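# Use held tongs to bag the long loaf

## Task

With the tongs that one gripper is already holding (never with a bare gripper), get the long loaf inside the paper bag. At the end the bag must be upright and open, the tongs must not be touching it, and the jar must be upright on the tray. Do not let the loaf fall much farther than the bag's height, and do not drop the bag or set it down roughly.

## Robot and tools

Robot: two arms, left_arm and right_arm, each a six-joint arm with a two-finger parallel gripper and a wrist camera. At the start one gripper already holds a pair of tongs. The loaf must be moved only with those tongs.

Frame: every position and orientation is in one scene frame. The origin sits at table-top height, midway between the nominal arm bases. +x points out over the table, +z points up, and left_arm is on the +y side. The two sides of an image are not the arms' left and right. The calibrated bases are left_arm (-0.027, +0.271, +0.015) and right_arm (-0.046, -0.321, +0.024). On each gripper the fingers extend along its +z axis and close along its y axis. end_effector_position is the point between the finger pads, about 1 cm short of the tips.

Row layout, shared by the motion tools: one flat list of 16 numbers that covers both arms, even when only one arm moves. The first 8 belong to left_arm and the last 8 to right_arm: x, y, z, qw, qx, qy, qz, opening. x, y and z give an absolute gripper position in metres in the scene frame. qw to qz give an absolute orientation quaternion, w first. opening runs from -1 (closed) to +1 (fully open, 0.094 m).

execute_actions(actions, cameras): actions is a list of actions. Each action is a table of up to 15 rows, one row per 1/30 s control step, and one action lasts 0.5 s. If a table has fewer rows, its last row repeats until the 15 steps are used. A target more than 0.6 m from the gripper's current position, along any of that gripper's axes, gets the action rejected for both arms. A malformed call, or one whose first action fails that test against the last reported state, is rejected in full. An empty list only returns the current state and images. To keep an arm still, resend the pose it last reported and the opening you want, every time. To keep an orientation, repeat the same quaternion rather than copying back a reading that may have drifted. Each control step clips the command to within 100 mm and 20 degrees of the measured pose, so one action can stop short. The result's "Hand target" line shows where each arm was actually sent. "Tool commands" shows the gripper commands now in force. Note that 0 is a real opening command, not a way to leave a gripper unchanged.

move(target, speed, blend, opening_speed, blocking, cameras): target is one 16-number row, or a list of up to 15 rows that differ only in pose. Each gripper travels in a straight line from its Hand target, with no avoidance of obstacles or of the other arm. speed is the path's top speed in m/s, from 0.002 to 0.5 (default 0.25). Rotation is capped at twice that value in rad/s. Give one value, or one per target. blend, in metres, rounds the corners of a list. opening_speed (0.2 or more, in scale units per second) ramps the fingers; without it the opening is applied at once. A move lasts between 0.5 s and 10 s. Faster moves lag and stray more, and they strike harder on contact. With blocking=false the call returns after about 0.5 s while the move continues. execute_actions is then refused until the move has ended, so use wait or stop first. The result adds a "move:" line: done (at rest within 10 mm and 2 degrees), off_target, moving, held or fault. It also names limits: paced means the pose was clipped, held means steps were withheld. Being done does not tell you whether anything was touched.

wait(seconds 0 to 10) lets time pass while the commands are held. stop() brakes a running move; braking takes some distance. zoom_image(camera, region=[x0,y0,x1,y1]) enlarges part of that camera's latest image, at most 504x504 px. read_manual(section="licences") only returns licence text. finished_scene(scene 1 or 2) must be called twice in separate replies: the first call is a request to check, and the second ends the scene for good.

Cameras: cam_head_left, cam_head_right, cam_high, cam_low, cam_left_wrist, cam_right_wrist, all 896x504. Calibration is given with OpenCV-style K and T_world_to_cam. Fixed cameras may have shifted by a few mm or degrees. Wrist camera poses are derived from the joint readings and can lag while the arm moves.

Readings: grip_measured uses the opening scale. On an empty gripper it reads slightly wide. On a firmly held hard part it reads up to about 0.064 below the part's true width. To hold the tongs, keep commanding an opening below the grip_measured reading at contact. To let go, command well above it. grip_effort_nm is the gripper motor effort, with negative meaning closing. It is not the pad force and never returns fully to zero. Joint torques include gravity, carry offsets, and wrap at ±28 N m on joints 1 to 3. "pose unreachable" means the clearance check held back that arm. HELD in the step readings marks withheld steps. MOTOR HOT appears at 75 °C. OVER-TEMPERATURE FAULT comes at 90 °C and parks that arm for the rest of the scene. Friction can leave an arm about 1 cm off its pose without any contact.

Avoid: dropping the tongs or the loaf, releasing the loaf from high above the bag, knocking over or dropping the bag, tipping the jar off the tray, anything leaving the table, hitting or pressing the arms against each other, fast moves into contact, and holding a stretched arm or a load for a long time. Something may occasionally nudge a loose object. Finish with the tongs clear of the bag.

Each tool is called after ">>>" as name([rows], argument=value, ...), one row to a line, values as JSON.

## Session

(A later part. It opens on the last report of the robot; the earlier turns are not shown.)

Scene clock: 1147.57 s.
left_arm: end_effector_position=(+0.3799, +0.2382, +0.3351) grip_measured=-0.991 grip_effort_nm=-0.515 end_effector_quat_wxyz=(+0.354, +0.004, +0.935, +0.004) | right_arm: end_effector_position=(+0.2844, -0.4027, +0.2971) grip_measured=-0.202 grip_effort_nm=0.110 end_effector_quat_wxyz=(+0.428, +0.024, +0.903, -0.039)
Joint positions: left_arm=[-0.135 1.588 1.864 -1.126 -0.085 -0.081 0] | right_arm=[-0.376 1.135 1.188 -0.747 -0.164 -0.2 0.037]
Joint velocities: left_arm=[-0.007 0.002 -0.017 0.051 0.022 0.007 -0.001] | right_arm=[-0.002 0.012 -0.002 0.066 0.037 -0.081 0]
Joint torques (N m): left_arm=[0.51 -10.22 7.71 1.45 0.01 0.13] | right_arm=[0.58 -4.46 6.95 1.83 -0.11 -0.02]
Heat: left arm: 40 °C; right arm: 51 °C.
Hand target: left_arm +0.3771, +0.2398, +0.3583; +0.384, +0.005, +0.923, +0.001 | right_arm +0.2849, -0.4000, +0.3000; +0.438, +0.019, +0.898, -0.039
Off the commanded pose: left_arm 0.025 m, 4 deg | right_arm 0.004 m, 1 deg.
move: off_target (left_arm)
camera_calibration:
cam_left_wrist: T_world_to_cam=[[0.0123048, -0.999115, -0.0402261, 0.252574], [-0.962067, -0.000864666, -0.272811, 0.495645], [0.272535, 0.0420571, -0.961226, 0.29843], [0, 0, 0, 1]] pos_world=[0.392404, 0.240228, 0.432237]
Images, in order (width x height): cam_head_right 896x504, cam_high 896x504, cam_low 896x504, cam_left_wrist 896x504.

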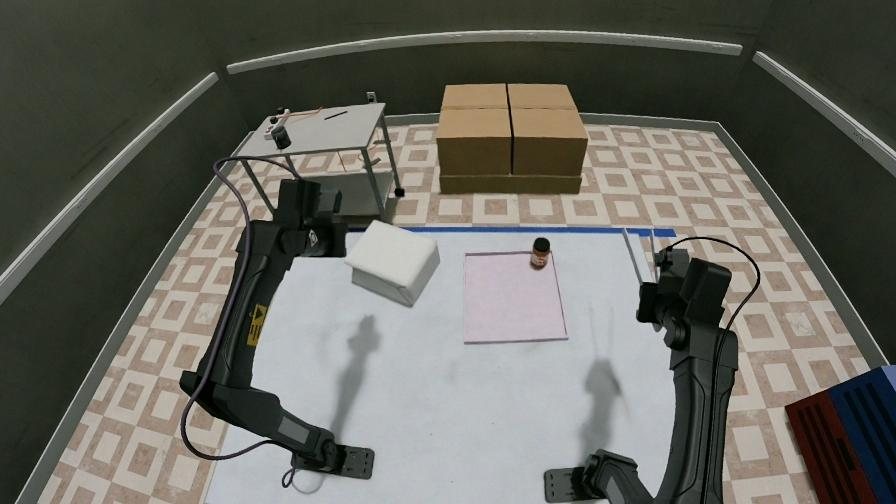

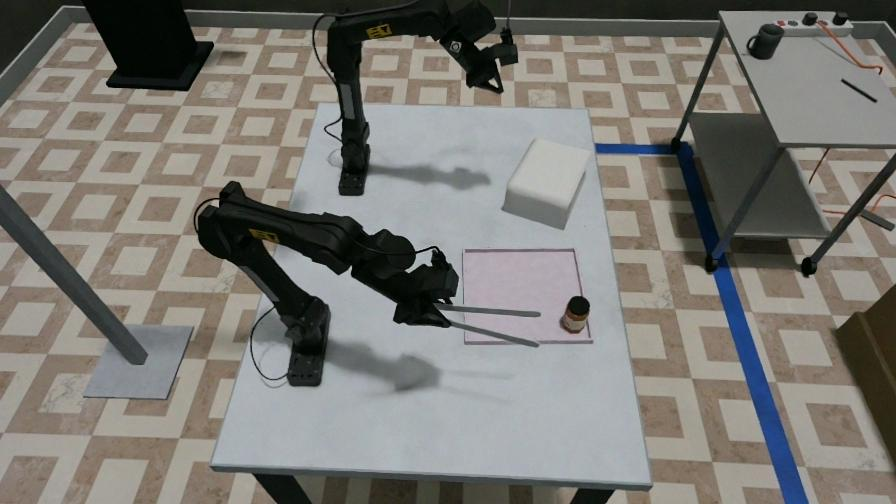

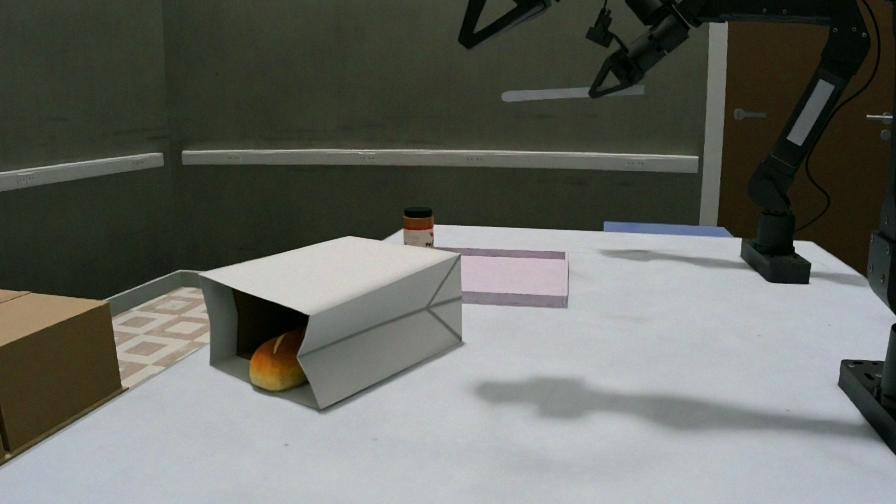

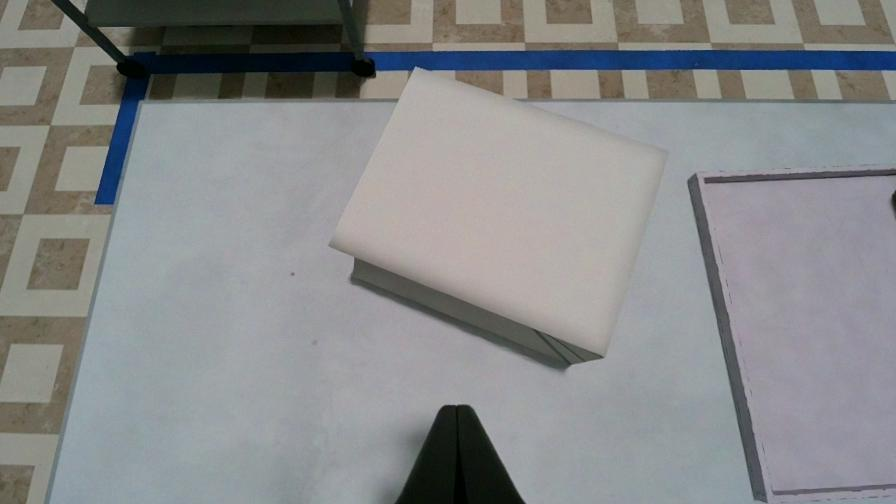

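>>> move([
  [0.345, 0.175, 0.18, 0.4924, 0.15038, 0.85287, -0.08682, -1.0, 0.285, -0.40, 0.30, 0.4378, 0.0191, 0.8982, -0.0392, -0.20],
  [0.345, 0.175, 0.05, 0.4924, 0.15038, 0.85287, -0.08682, -1.0, 0.285, -0.40, 0.30, 0.4378, 0.0191, 0.8982, -0.0392, -0.20],
], speed=[0.2, 0.1], blend=[0.03, 0], cameras=["cam_left_wrist", "cam_low", "cam_high"])

Scene clock: 1240.07 s.
left_arm: end_effector_position=(+0.3539, +0.1755, +0.0584) grip_measured=-0.991 grip_effort_nm=-0.515 end_effector_quat_wxyz=(+0.501, +0.145, +0.849, -0.084) | right_arm: end_effector_position=(+0.2844, -0.4027, +0.2971) grip_measured=-0.202 grip_effort_nm=0.105 end_effector_quat_wxyz=(+0.428, +0.024, +0.903, -0.039)
Joint positions: left_arm=[-0.206 1.673 0.4 0.763 0.126 0.073 0] | right_arm=[-0.376 1.135 1.188 -0.747 -0.164 -0.2 0.037]
Joint velocities: left_arm=[-0.012 0.012 0.017 0.007 -0.037 -0.037 0] | right_arm=[0.007 0.007 -0.007 0.022 0.007 0.081 0]
Joint torques (N m): left_arm=[-0.17 -5.15 2.92 1.81 0.14 0.11] | right_arm=[0.58 -4.46 6.95 1.83 -0.11 -0.02]
Heat: left arm: 38 °C; right arm: 51 °C.
Hand target: left_arm +0.3488, +0.1742, +0.0495; +0.492, +0.152, +0.853, -0.085 | right_arm +0.2849, -0.4000, +0.3000; +0.437, +0.019, +0.898, -0.039
Off the commanded pose: left_arm 0.012 m, 1 deg | right_arm 0.004 m, 1 deg.
move: off_target (left_arm)
camera_calibration:
cam_left_wrist: T_world_to_cam=[[-0.307071, -0.951336, -0.0258308, 0.28297], [-0.771501, 0.264733, -0.578536, 0.298894], [0.55722, -0.157723, -0.815248, -0.0320159], [0, 0, 0, 1]] pos_world=[0.335329, 0.185023, 0.154129]
Images, in order (width x height): cam_high 896x504, cam_low 896x504, cam_left_wrist 896x504.

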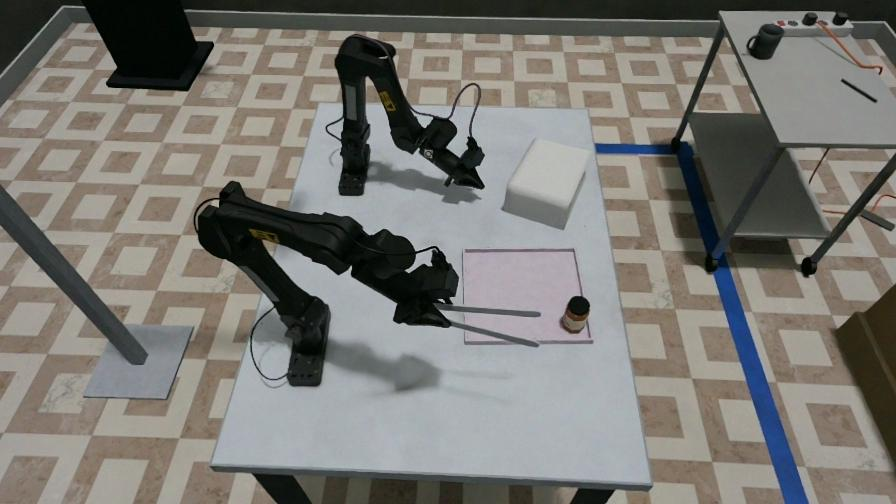

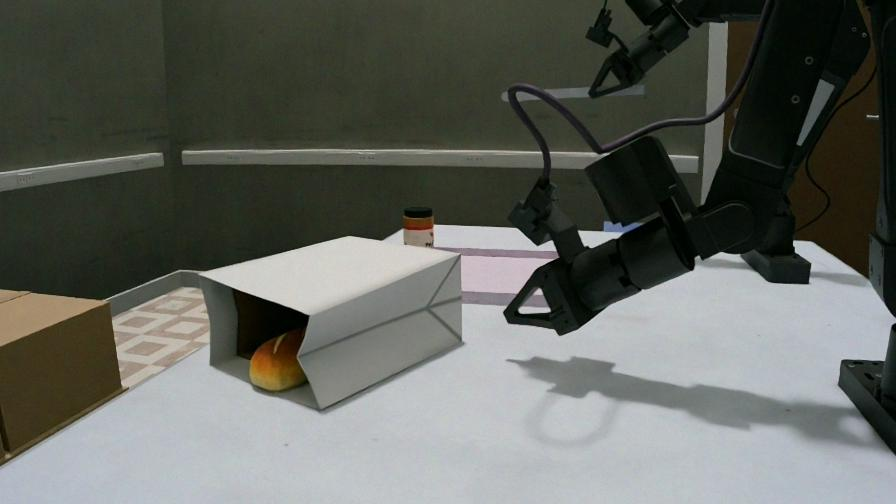

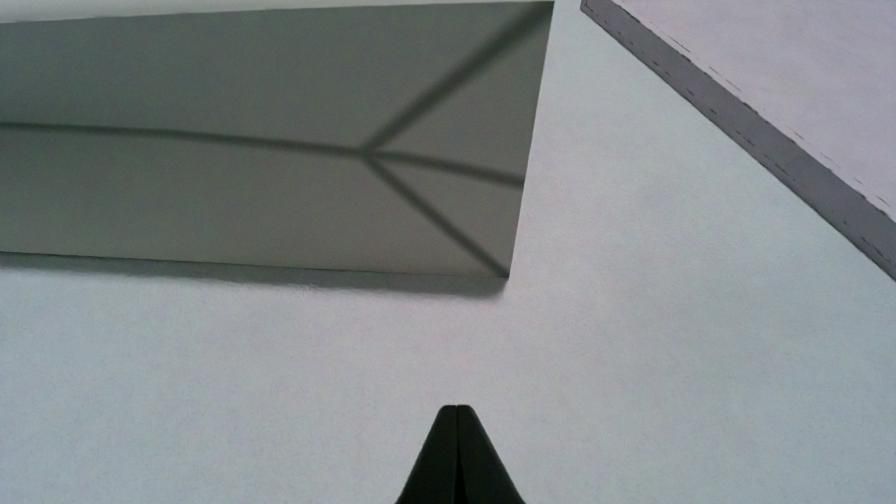

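>>> move([
  [0.405, 0.150, 0.05, 0.4924, 0.15038, 0.85287, -0.08682, -1.0, 0.285, -0.40, 0.30, 0.4378, 0.0191, 0.8982, -0.0392, -0.20],
  [0.452, 0.107, 0.05, 0.4924, 0.15038, 0.85287, -0.08682, -1.0, 0.285, -0.40, 0.30, 0.4378, 0.0191, 0.8982, -0.0392, -0.20],
], speed=0.05, blend=[0.01, 0], cameras=["cam_left_wrist", "cam_low", "cam_high"])

Scene clock: 1264.80 s.
left_arm: end_effector_position=(+0.4486, +0.1109, +0.0583) grip_measured=-0.991 grip_effort_nm=-0.515 end_effector_quat_wxyz=(+0.501, +0.154, +0.848, -0.086) | right_arm: end_effector_position=(+0.2845, -0.4028, +0.2972) grip_measured=-0.202 grip_effort_nm=0.090 end_effector_quat_wxyz=(+0.428, +0.024, +0.903, -0.039)
Joint positions: left_arm=[-0.331 1.983 0.851 0.627 0.029 0.025 0] | right_arm=[-0.376 1.135 1.188 -0.747 -0.164 -0.2 0.037]
Joint velocities: left_arm=[-0.007 -0.022 0.002 -0.022 0.051 -0.037 -0.001] | right_arm=[-0.007 -0.007 0.002 0.022 0.037 0.022 -0.001]
Joint torques (N m): left_arm=[-0.57 -8.49 6.38 1.58 -0.05 -0.07] | right_arm=[0.57 -4.46 6.95 1.83 -0.11 -0.02]
Heat: left arm: 38 °C; right arm: 52 °C.
Hand target: left_arm +0.4521, +0.1083, +0.0505; +0.492, +0.151, +0.853, -0.087 | right_arm +0.2850, -0.4000, +0.3001; +0.438, +0.019, +0.898, -0.039
Off the commanded pose: left_arm 0.010 m, 1 deg | right_arm 0.004 m, 1 deg.
move: done
camera_calibration:
cam_left_wrist: T_world_to_cam=[[-0.323107, -0.945862, -0.0307815, 0.257427], [-0.765485, 0.280339, -0.579174, 0.384644], [0.556448, -0.163572, -0.814622, -0.094057], [0, 0, 0, 1]] pos_world=[0.429954, 0.120275, 0.154079]
Images, in order (width x height): cam_high 896x504, cam_low 896x504, cam_left_wrist 896x504.

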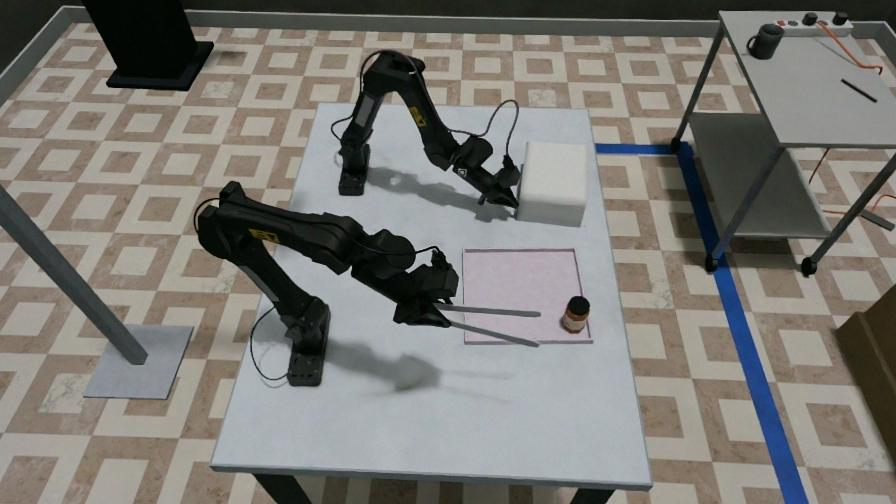

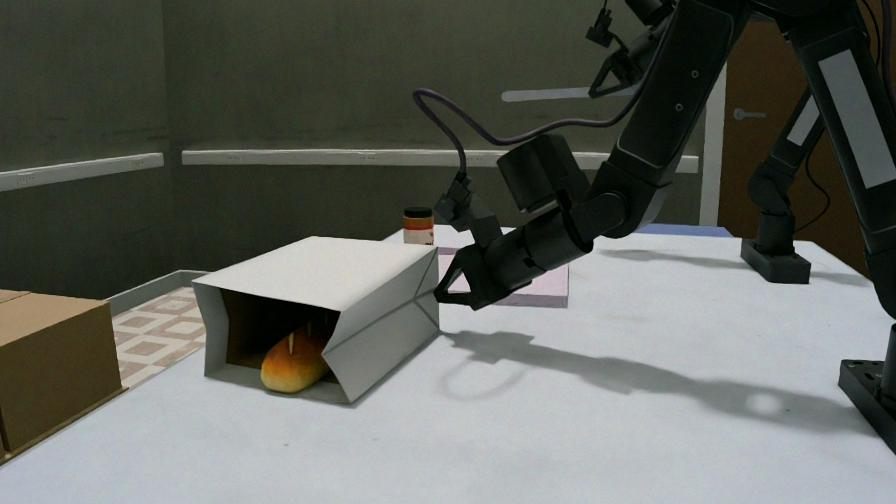

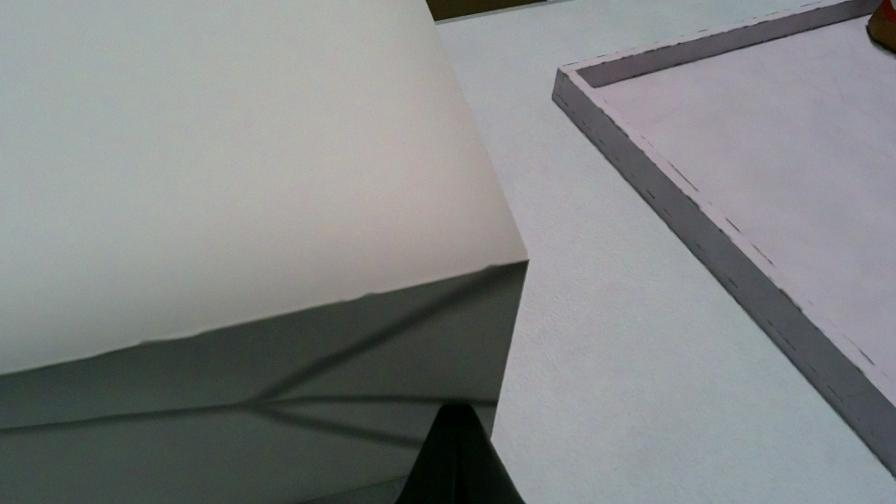

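>>> move([
  [0.41, 0.125, 0.055, 0.4924, 0.15038, 0.85287, -0.08682, -1.0, 0.285, -0.40, 0.30, 0.4378, 0.0191, 0.8982, -0.0392, -0.20],
  [0.38, 0.20, 0.22, 0.43, 0.05, 0.90, -0.03, -1.0, 0.285, -0.40, 0.30, 0.4378, 0.0191, 0.8982, -0.0392, -0.20],
  [0.40, 0.26, 0.36, 0.38268, 0, 0.92388, 0, -1.0, 0.285, -0.40, 0.30, 0.4378, 0.0191, 0.8982, -0.0392, -0.20],
], speed=[0.08, 0.15, 0.2], blend=[0.01, 0.04, 0], cameras=["cam_left_wrist", "cam_low", "cam_high"])

Scene clock: 1309.17 s.
left_arm: end_effector_position=(+0.3925, +0.2594, +0.3575) grip_measured=-0.991 grip_effort_nm=-0.515 end_effector_quat_wxyz=(+0.384, -0.006, +0.923, -0.002) | right_arm: end_effector_position=(+0.2845, -0.4028, +0.2972) grip_measured=-0.202 grip_effort_nm=0.100 end_effector_quat_wxyz=(+0.428, +0.024, +0.903, -0.039)
Joint positions: left_arm=[-0.059 1.612 1.941 -1.113 -0.032 -0.045 0] | right_arm=[-0.376 1.135 1.188 -0.747 -0.164 -0.2 0.037]
Joint velocities: left_arm=[0.012 0.002 -0.012 0.022 -0.022 -0.007 -0.001] | right_arm=[-0.022 0.017 0.007 -0.007 -0.081 -0.066 0.001]
Joint torques (N m): left_arm=[0.39 -6.57 7.84 1.29 0.03 0.12] | right_arm=[0.58 -4.46 6.95 1.82 -0.11 -0.02]
Heat: left arm: 40 °C; right arm: 52 °C.
Hand target: left_arm +0.3952, +0.2596, +0.3602; +0.383, -0.002, +0.924, -0.002 | right_arm +0.2849, -0.4000, +0.3000; +0.437, +0.019, +0.898, -0.039
Off the commanded pose: left_arm 0.008 m, 1 deg | right_arm 0.004 m, 1 deg.
move: done
camera_calibration:
cam_left_wrist: T_world_to_cam=[[0.0277978, -0.999408, -0.0202664, 0.261359], [-0.942637, -0.019461, -0.333251, 0.532707], [0.33266, 0.0283675, -0.94262, 0.288975], [0, 0, 0, 1]] pos_world=[0.398753, 0.263373, 0.455216]
Images, in order (width x height): cam_high 896x504, cam_low 896x504, cam_left_wrist 896x504.

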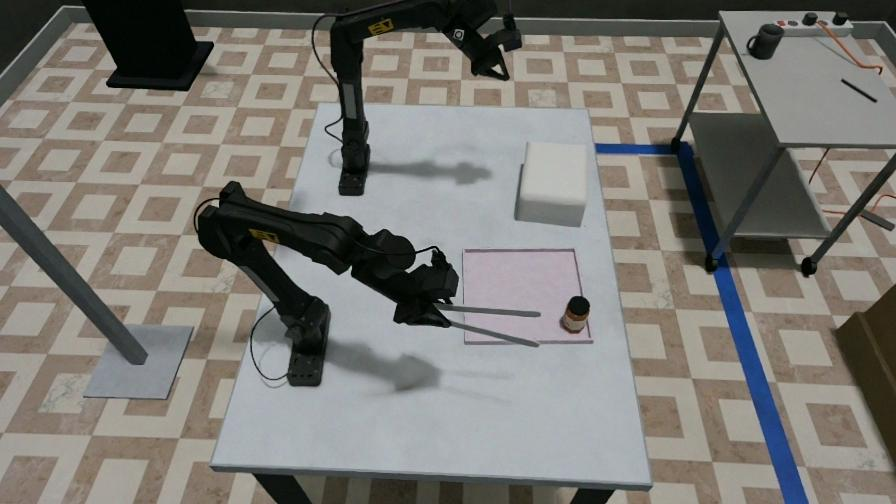

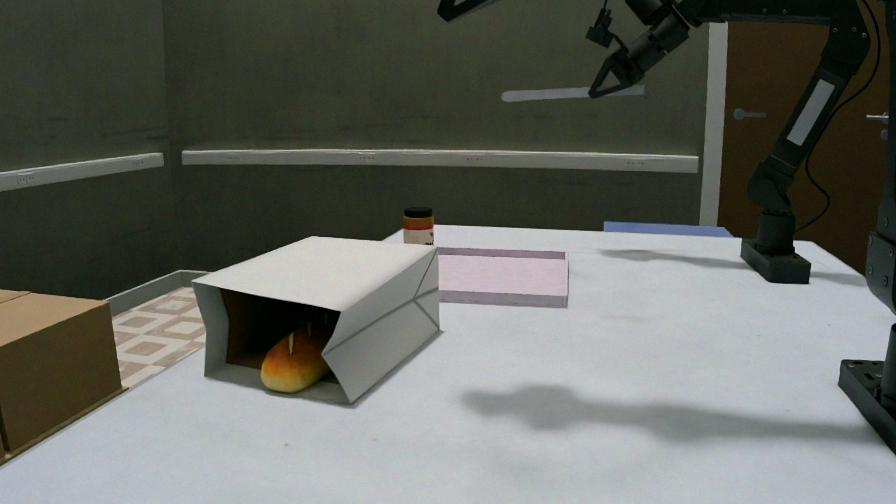

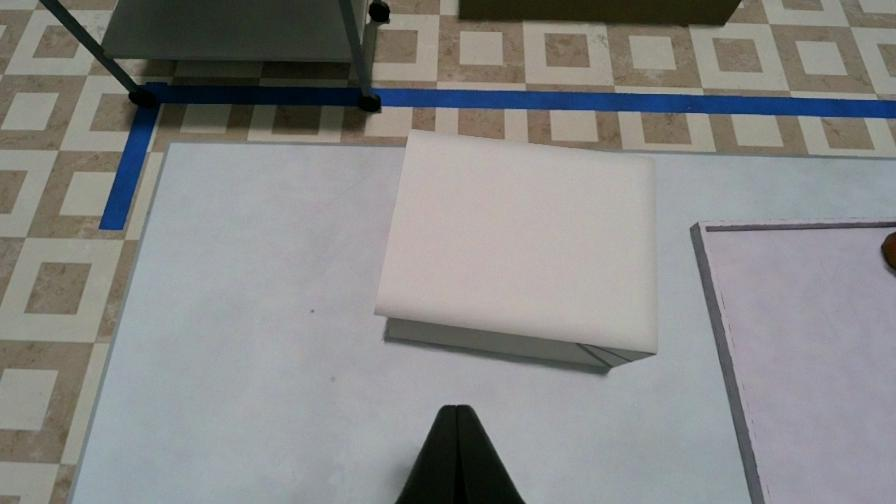

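>>> move([
  [0.42, 0.42, 0.28, 0.2302, -0.2302, 0.6686, -0.6686, -0.2, 0.285, -0.40, 0.30, 0.4378, 0.0191, 0.8982, -0.0392, -0.20],
  [0.455, 0.42, 0.11, 0.2302, -0.2302, 0.6686, -0.6686, -0.2, 0.285, -0.40, 0.30, 0.4378, 0.0191, 0.8982, -0.0392, -0.20],
], speed=[0.2, 0.12], blend=[0.03, 0], cameras=["cam_left_wrist", "cam_low", "cam_high", "cam_head_right"])

Scene clock: 1368.37 s.
left_arm: end_effector_position=(+0.4523, +0.4238, +0.1194) grip_measured=-0.202 grip_effort_nm=0.081 end_effector_quat_wxyz=(+0.233, -0.231, +0.672, -0.664) | right_arm: end_effector_position=(+0.2845, -0.4028, +0.2972) grip_measured=-0.202 grip_effort_nm=0.105 end_effector_quat_wxyz=(+0.428, +0.024, +0.903, -0.039)
Joint positions: left_arm=[0.655 2.53 1.91 -0.952 1.561 0.007 0.037] | right_arm=[-0.376 1.135 1.188 -0.747 -0.164 -0.2 0.037]
Joint velocities: left_arm=[0.002 -0.017 -0.017 -0.037 -0.022 -0.066 0.001] | right_arm=[-0.007 0.012 -0.012 -0.051 0.007 0.007 0]
Joint torques (N m): left_arm=[-0.24 -13.45 5.76 0.49 0.89 0.04] | right_arm=[0.59 -4.46 6.94 1.83 -0.11 -0.02]
Heat: left arm: 40 °C; right arm: 52 °C.
Hand target: left_arm +0.4555, +0.4236, +0.1140; +0.234, -0.226, +0.666, -0.671 | right_arm +0.2849, -0.4000, +0.3000; +0.438, +0.019, +0.898, -0.039
Off the commanded pose: left_arm 0.010 m, 1 deg | right_arm 0.004 m, 1 deg.
move: done
camera_calibration:
cam_left_wrist: T_world_to_cam=[[0.0152264, -0.042887, 0.998964, -0.102132], [-0.975738, -0.218871, 0.00547594, 0.571978], [0.218409, -0.974811, -0.0451791, 0.40963], [0, 0, 0, 1]] pos_world=[0.470189, 0.520121, 0.117401]
Images, in order (width x height): cam_head_right 896x504, cam_high 896x504, cam_low 896x504, cam_left_wrist 896x504.

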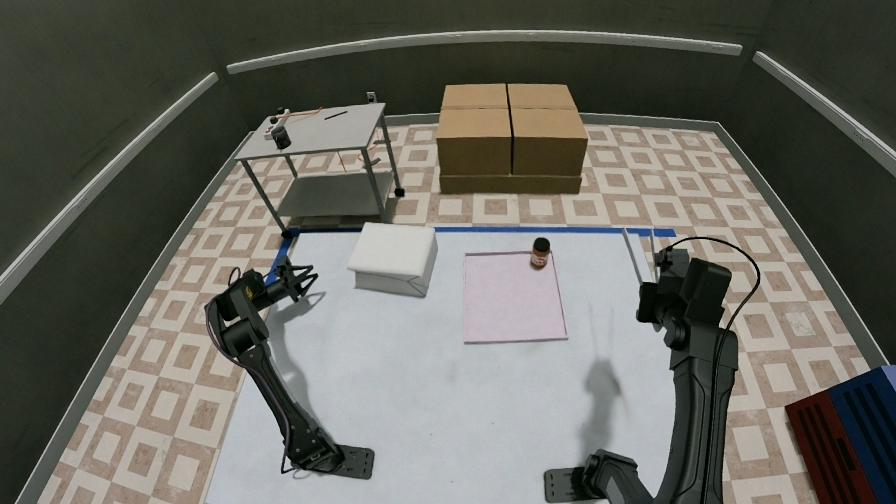

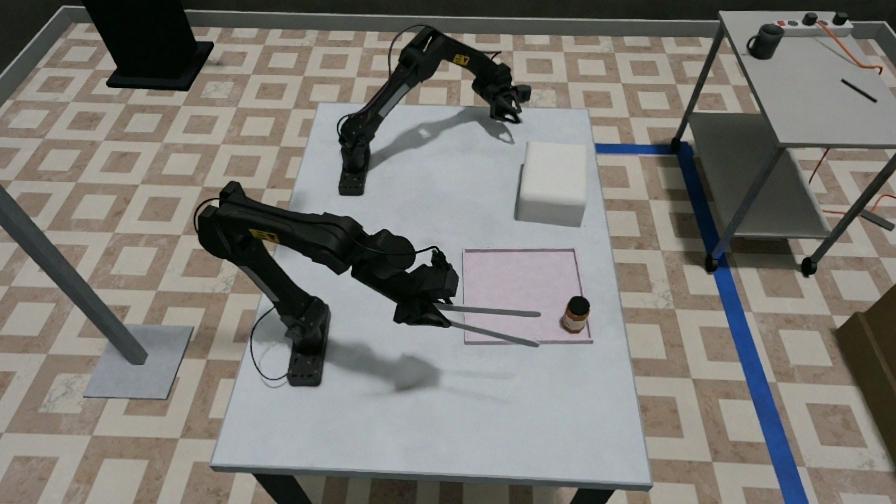

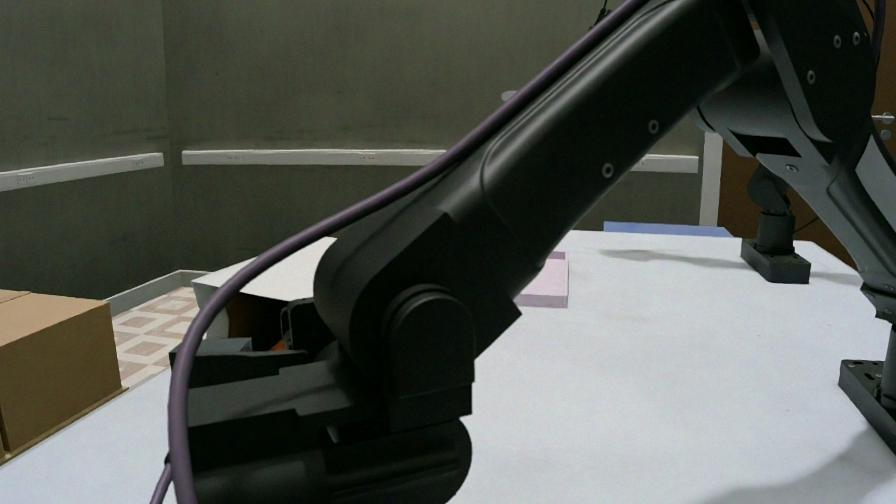

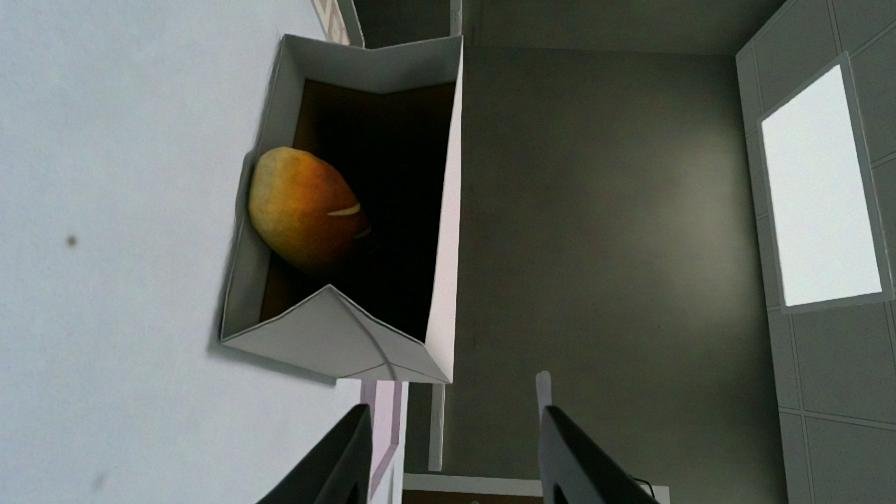

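>>> execute_actions(actions=[])

Scene clock: 1431.83 s.
left_arm: end_effector_position=(+0.4524, +0.4239, +0.1194) grip_measured=-0.202 grip_effort_nm=0.085 end_effector_quat_wxyz=(+0.233, -0.231, +0.672, -0.664) | right_arm: end_effector_position=(+0.2845, -0.4028, +0.2972) grip_measured=-0.202 grip_effort_nm=0.100 end_effector_quat_wxyz=(+0.428, +0.024, +0.903, -0.039)
Joint positions: left_arm=[0.655 2.53 1.91 -0.95 1.561 0.006 0.037] | right_arm=[-0.376 1.135 1.188 -0.747 -0.164 -0.2 0.037]
Joint velocities: left_arm=[-0.012 -0.007 0.002 -0.037 -0.007 -0.022 -0.001] | right_arm=[-0.017 0.012 -0.012 -0.037 0.066 0.081 -0.001]
Joint torques (N m): left_arm=[-0.49 -13.64 5.91 0.5 0.9 0.01] | right_arm=[0.58 -4.46 6.95 1.82 -0.11 -0.02]
Heat: left arm: 46 °C; right arm: 52 °C.
Hand target: left_arm +0.4555, +0.4236, +0.1140; +0.234, -0.227, +0.666, -0.671 | right_arm +0.2849, -0.4000, +0.3000; +0.437, +0.019, +0.898, -0.039
Tool commands: left_gripper/opening=-0.2 right_gripper/opening=-0.2
Off the commanded pose: left_arm 0.010 m, 1 deg | right_arm 0.004 m, 1 deg.
camera_calibration:
cam_left_wrist: T_world_to_cam=[[0.0149277, -0.0431232, 0.998958, -0.101895], [-0.975738, -0.218879, 0.00513207, 0.572097], [0.21843, -0.974799, -0.0453443, 0.409671], [0, 0, 0, 1]] pos_world=[0.470254, 0.520173, 0.117429]
cam_right_wrist: T_world_to_cam=[[-0.0697288, -0.995364, 0.0662395, -0.39939], [-0.901565, 0.0344578, -0.431269, 0.438354], [0.426987, -0.0897911, -0.899789, 0.197691], [0, 0, 0, 1]] pos_world=[0.282945, -0.394892, 0.393384]

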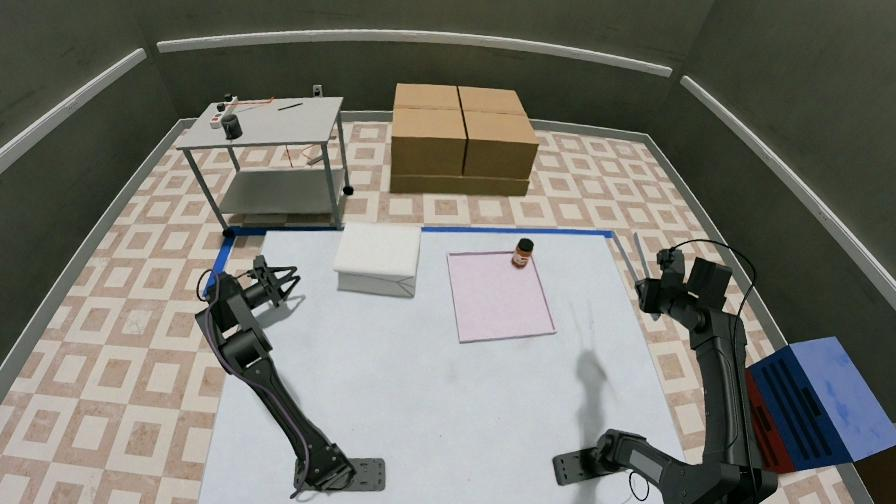

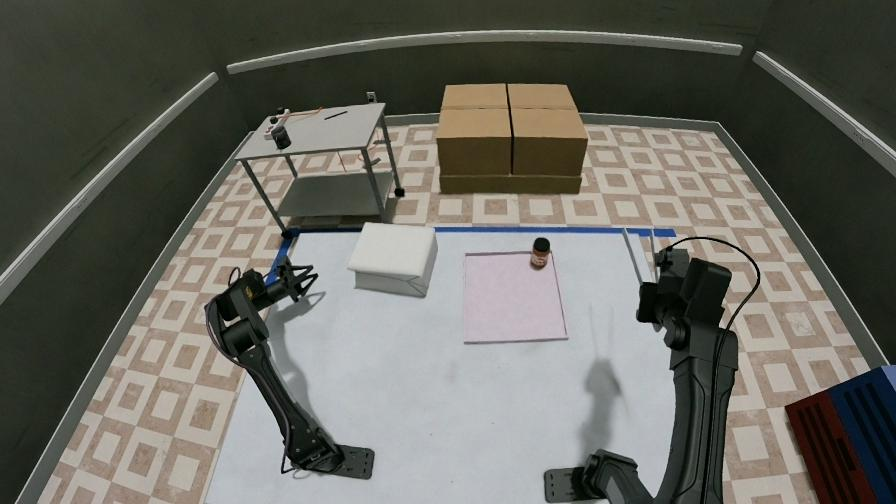

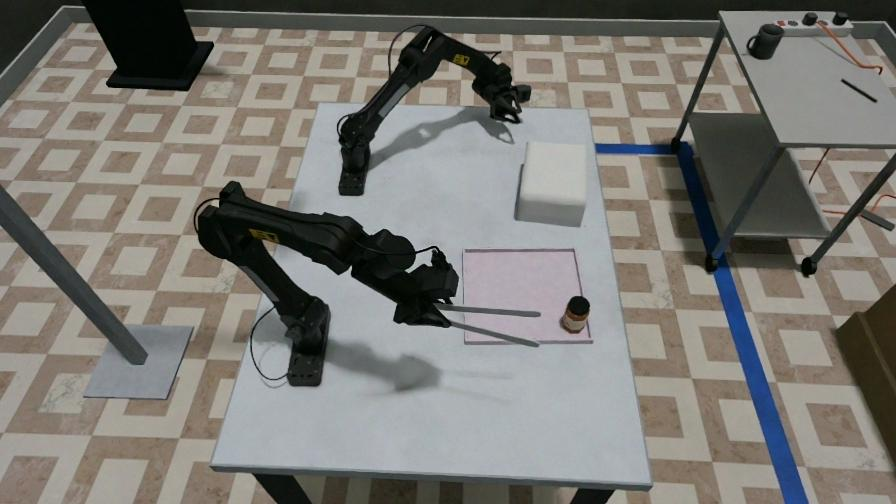

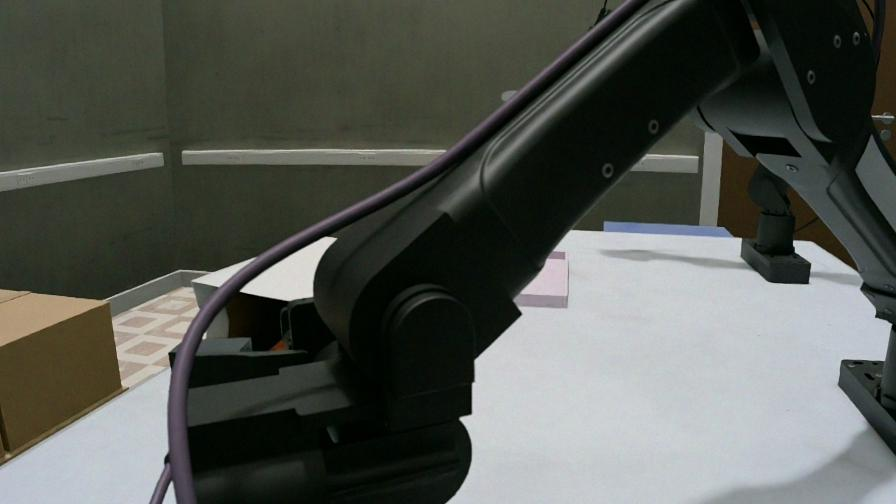

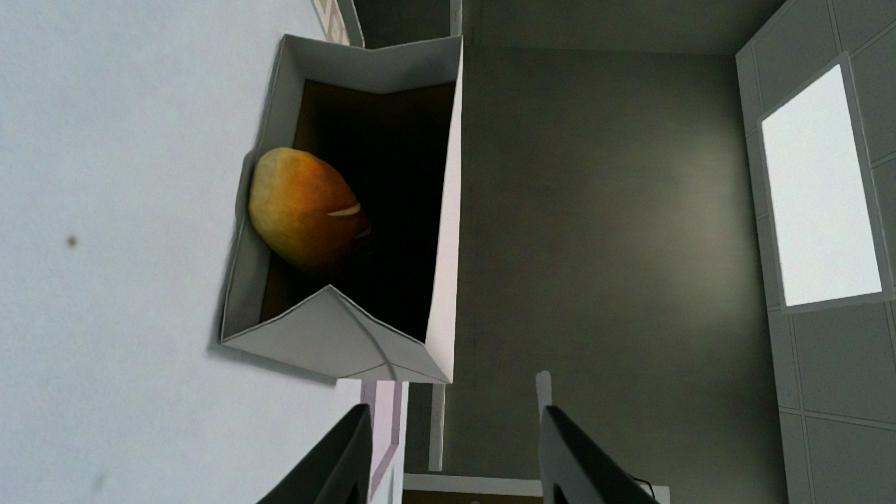

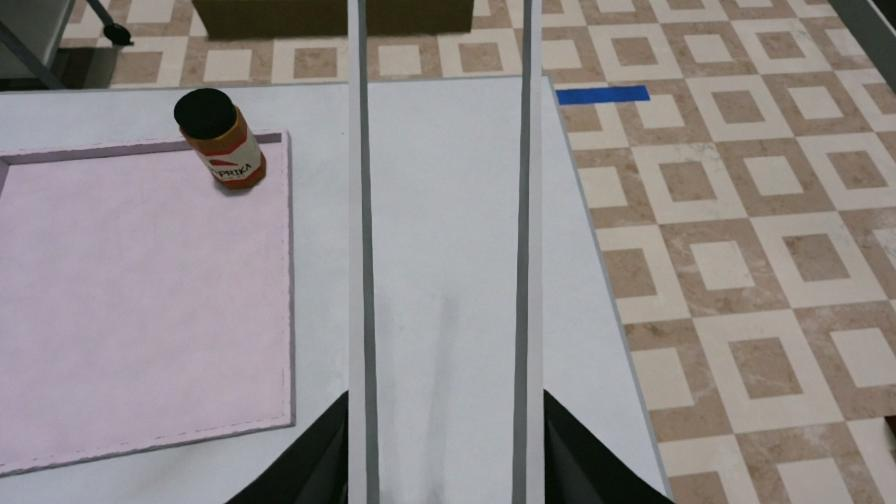

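>>> move(target=[0.493, 0.362, 0.108, 0.2302, -0.2302, 0.6686, -0.6686, -0.2, 0.285, -0.40, 0.30, 0.4378, 0.0191, 0.8982, -0.0392, -0.2], speed=0.08, cameras=["cam_head_right", "cam_high", "cam_left_wrist"])

Scene clock: 1489.67 s.
left_arm: end_effector_position=(+0.4942, +0.3642, +0.1044) grip_measured=-0.202 grip_effort_nm=0.081 end_effector_quat_wxyz=(+0.222, -0.228, +0.675, -0.665) | right_arm: end_effector_position=(+0.2845, -0.4028, +0.2972) grip_measured=-0.202 grip_effort_nm=0.100 end_effector_quat_wxyz=(+0.428, +0.024, +0.903, -0.039)
Joint positions: left_arm=[0.501 2.48 1.448 0.912 1.437 -1.455 0.037] | right_arm=[-0.376 1.135 1.188 -0.747 -0.164 -0.2 0.037]
Joint velocities: left_arm=[-0.012 -0.007 0.007 0.007 0.007 -0.037 0] | right_arm=[0.007 -0.012 -0.012 -0.007 -0.095 -0.022 -0.001]
Joint torques (N m): left_arm=[-0.28 -16.03 3.3 1.42 0.03 -0.03] | right_arm=[0.58 -4.46 6.95 1.82 -0.11 -0.02]
Heat: left arm: 51 °C; right arm: 52 °C.
Hand target: left_arm +0.4926, +0.3614, +0.1047; +0.223, -0.227, +0.676, -0.665 | right_arm +0.2849, -0.4000, +0.3000; +0.437, +0.019, +0.898, -0.039
Off the commanded pose: left_arm 0.004 m, 1 deg | right_arm 0.004 m, 1 deg.
move: done
camera_calibration:
cam_left_wrist: T_world_to_cam=[[0.0262969, -0.0424363, 0.998753, -0.095977], [-0.979857, -0.198947, 0.0173462, 0.593476], [0.197963, -0.979091, -0.0468131, 0.353554], [0, 0, 0, 1]] pos_world=[0.514054, 0.460159, 0.102114]
Images, in order (width x height): cam_head_right 896x504, cam_high 896x504, cam_left_wrist 896x504.

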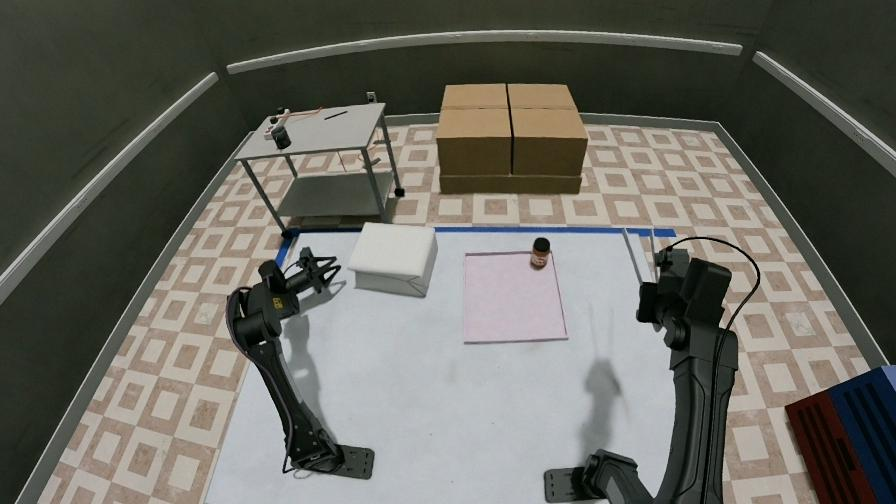

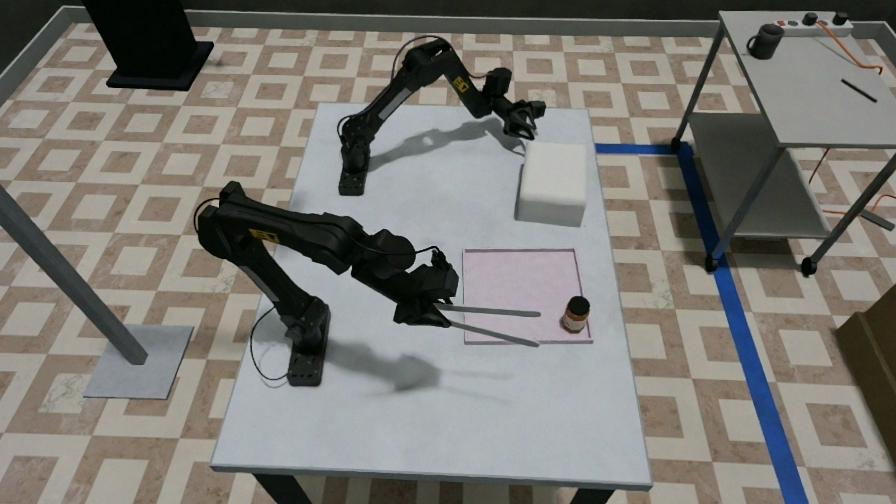

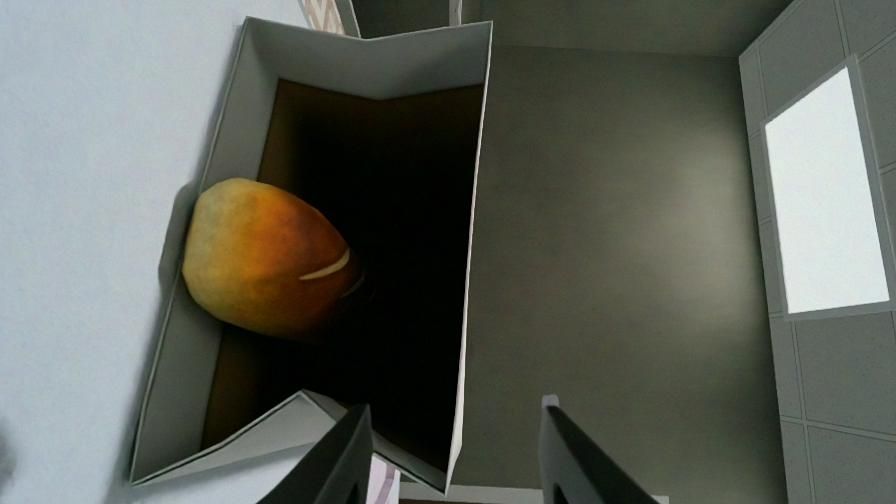

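>>> move(target=[0.525, 0.315, 0.109, 0.2302, -0.2302, 0.6686, -0.6686, -0.2, 0.285, -0.40, 0.30, 0.4378, 0.0191, 0.8982, -0.0392, -0.2], speed=0.05, cameras=["cam_head_right", "cam_high", "cam_left_wrist"])

Scene clock: 1500.40 s.
left_arm: end_effector_position=(+0.5216, +0.3143, +0.1128) grip_measured=-0.202 grip_effort_nm=0.081 end_effector_quat_wxyz=(+0.225, -0.233, +0.670, -0.668) | right_arm: end_effector_position=(+0.2845, -0.4028, +0.2972) grip_measured=-0.202 grip_effort_nm=0.105 end_effector_quat_wxyz=(+0.428, +0.024, +0.903, -0.039)
Joint positions: left_arm=[0.38 2.48 1.447 1.009 1.305 -1.557 0.037] | right_arm=[-0.376 1.135 1.188 -0.747 -0.164 -0.2 0.037]
Joint velocities: left_arm=[-0.007 -0.027 -0.002 -0.066 -0.051 0.051 0] | right_arm=[-0.002 -0.002 0.012 -0.037 -0.051 0.037 0]
Joint torques (N m): left_arm=[0.13 -13.3 6.11 1.45 -0.05 0.03] | right_arm=[0.58 -4.46 6.95 1.82 -0.11 -0.02]
Heat: left arm: 52 °C; right arm: 52 °C.
Hand target: left_arm +0.5255, +0.3153, +0.1086; +0.230, -0.231, +0.670, -0.667 | right_arm +0.2849, -0.4000, +0.3000; +0.438, +0.019, +0.898, -0.039
Off the commanded pose: left_arm 0.005 m, 1 deg | right_arm 0.004 m, 1 deg.
move: done
camera_calibration:
cam_left_wrist: T_world_to_cam=[[0.0252052, -0.0309775, 0.999202, -0.110337], [-0.977424, -0.210506, 0.0181297, 0.612478], [0.209777, -0.977102, -0.035584, 0.29158], [0, 0, 0, 1]] pos_world=[0.540265, 0.410415, 0.10952]
Images, in order (width x height): cam_head_right 896x504, cam_high 896x504, cam_left_wrist 896x504.

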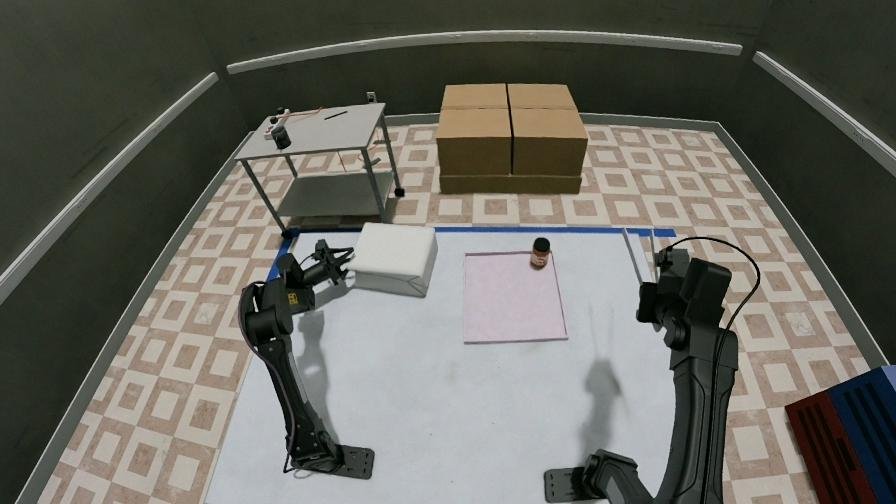

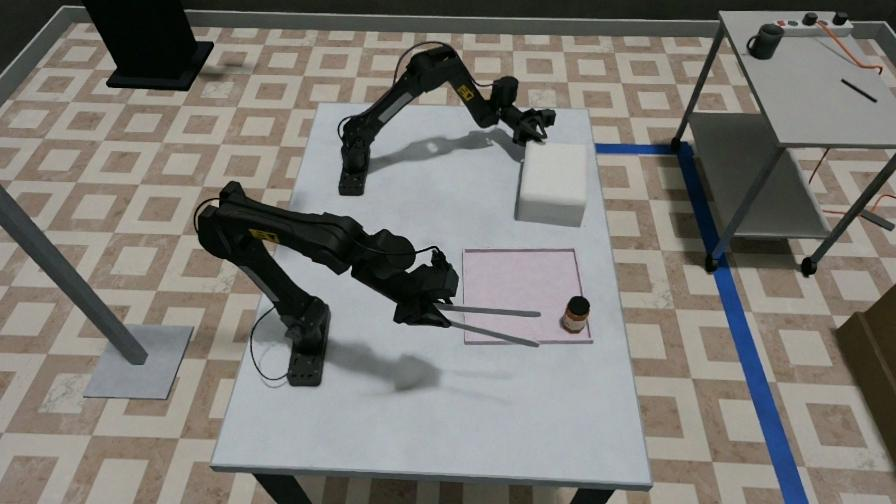

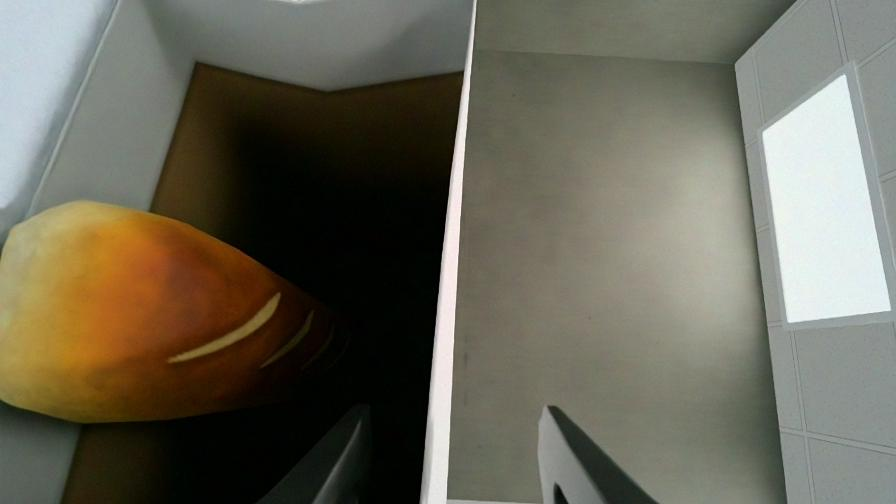

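>>> move(target=[0.534, 0.309, 0.103, 0.2302, -0.2302, 0.6686, -0.6686, -0.2, 0.285, -0.40, 0.30, 0.4378, 0.0191, 0.8982, -0.0392, -0.2], speed=0.04, cameras=["cam_left_wrist"])

>>> zoom_image(camera="cam_left_wrist", region=[250, 254, 650, 504])

Scene clock: 1511.53 s.
left_arm: end_effector_position=(+0.5290, +0.3092, +0.1125) grip_measured=-0.202 grip_effort_nm=0.085 end_effector_quat_wxyz=(+0.229, -0.231, +0.670, -0.668) | right_arm: end_effector_position=(+0.2845, -0.4028, +0.2972) grip_measured=-0.202 grip_effort_nm=0.100 end_effector_quat_wxyz=(+0.428, +0.024, +0.903, -0.039)
Joint positions: left_arm=[0.364 2.497 1.474 1.012 1.286 -1.562 0.037] | right_arm=[-0.376 1.135 1.188 -0.747 -0.164 -0.2 0.037]
Joint velocities: left_arm=[-0.007 0.002 0.007 -0.022 -0.081 0.081 -0.001] | right_arm=[-0.022 0.022 0.002 -0.007 -0.051 0.022 0]
Joint torques (N m): left_arm=[-0.21 -12.22 6.75 1.47 -0.04 -0.05] | right_arm=[0.57 -4.46 6.94 1.82 -0.11 -0.02]
Heat: left arm: 50 °C; right arm: 52 °C.
Hand target: left_arm +0.5336, +0.3089, +0.1030; +0.230, -0.231, +0.669, -0.668 | right_arm +0.2849, -0.4000, +0.3000; +0.438, +0.019, +0.898, -0.039
Off the commanded pose: left_arm 0.011 m, 0 deg | right_arm 0.004 m, 1 deg.
move: off_target (left_arm)
camera_calibration:
cam_left_wrist: T_world_to_cam=[[0.0176739, -0.0329204, 0.999302, -0.105725], [-0.976963, -0.213164, 0.0102564, 0.620077], [0.212678, -0.976462, -0.0359295, 0.283315], [0, 0, 0, 1]] pos_world=[0.547406, 0.405344, 0.109471]
Images, in order (width x height): cam_left_wrist 896x504.

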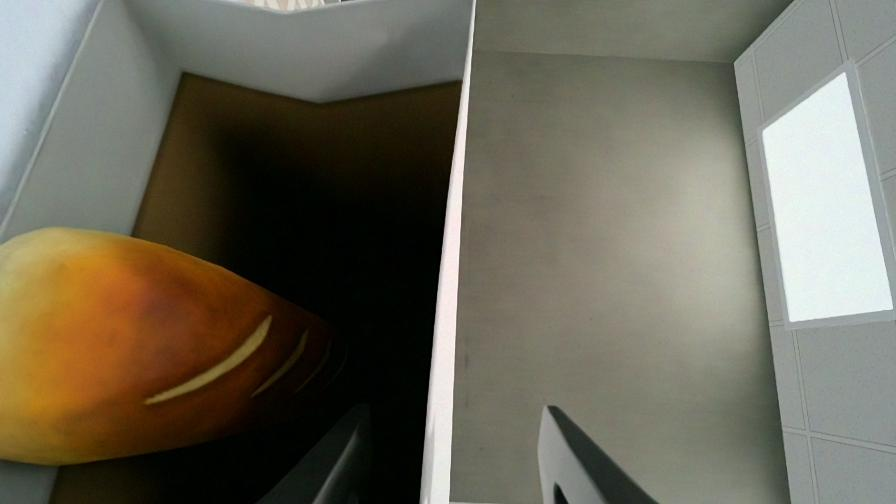

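Scaled by 1.260.

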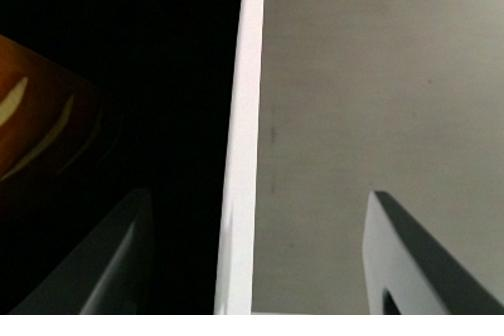

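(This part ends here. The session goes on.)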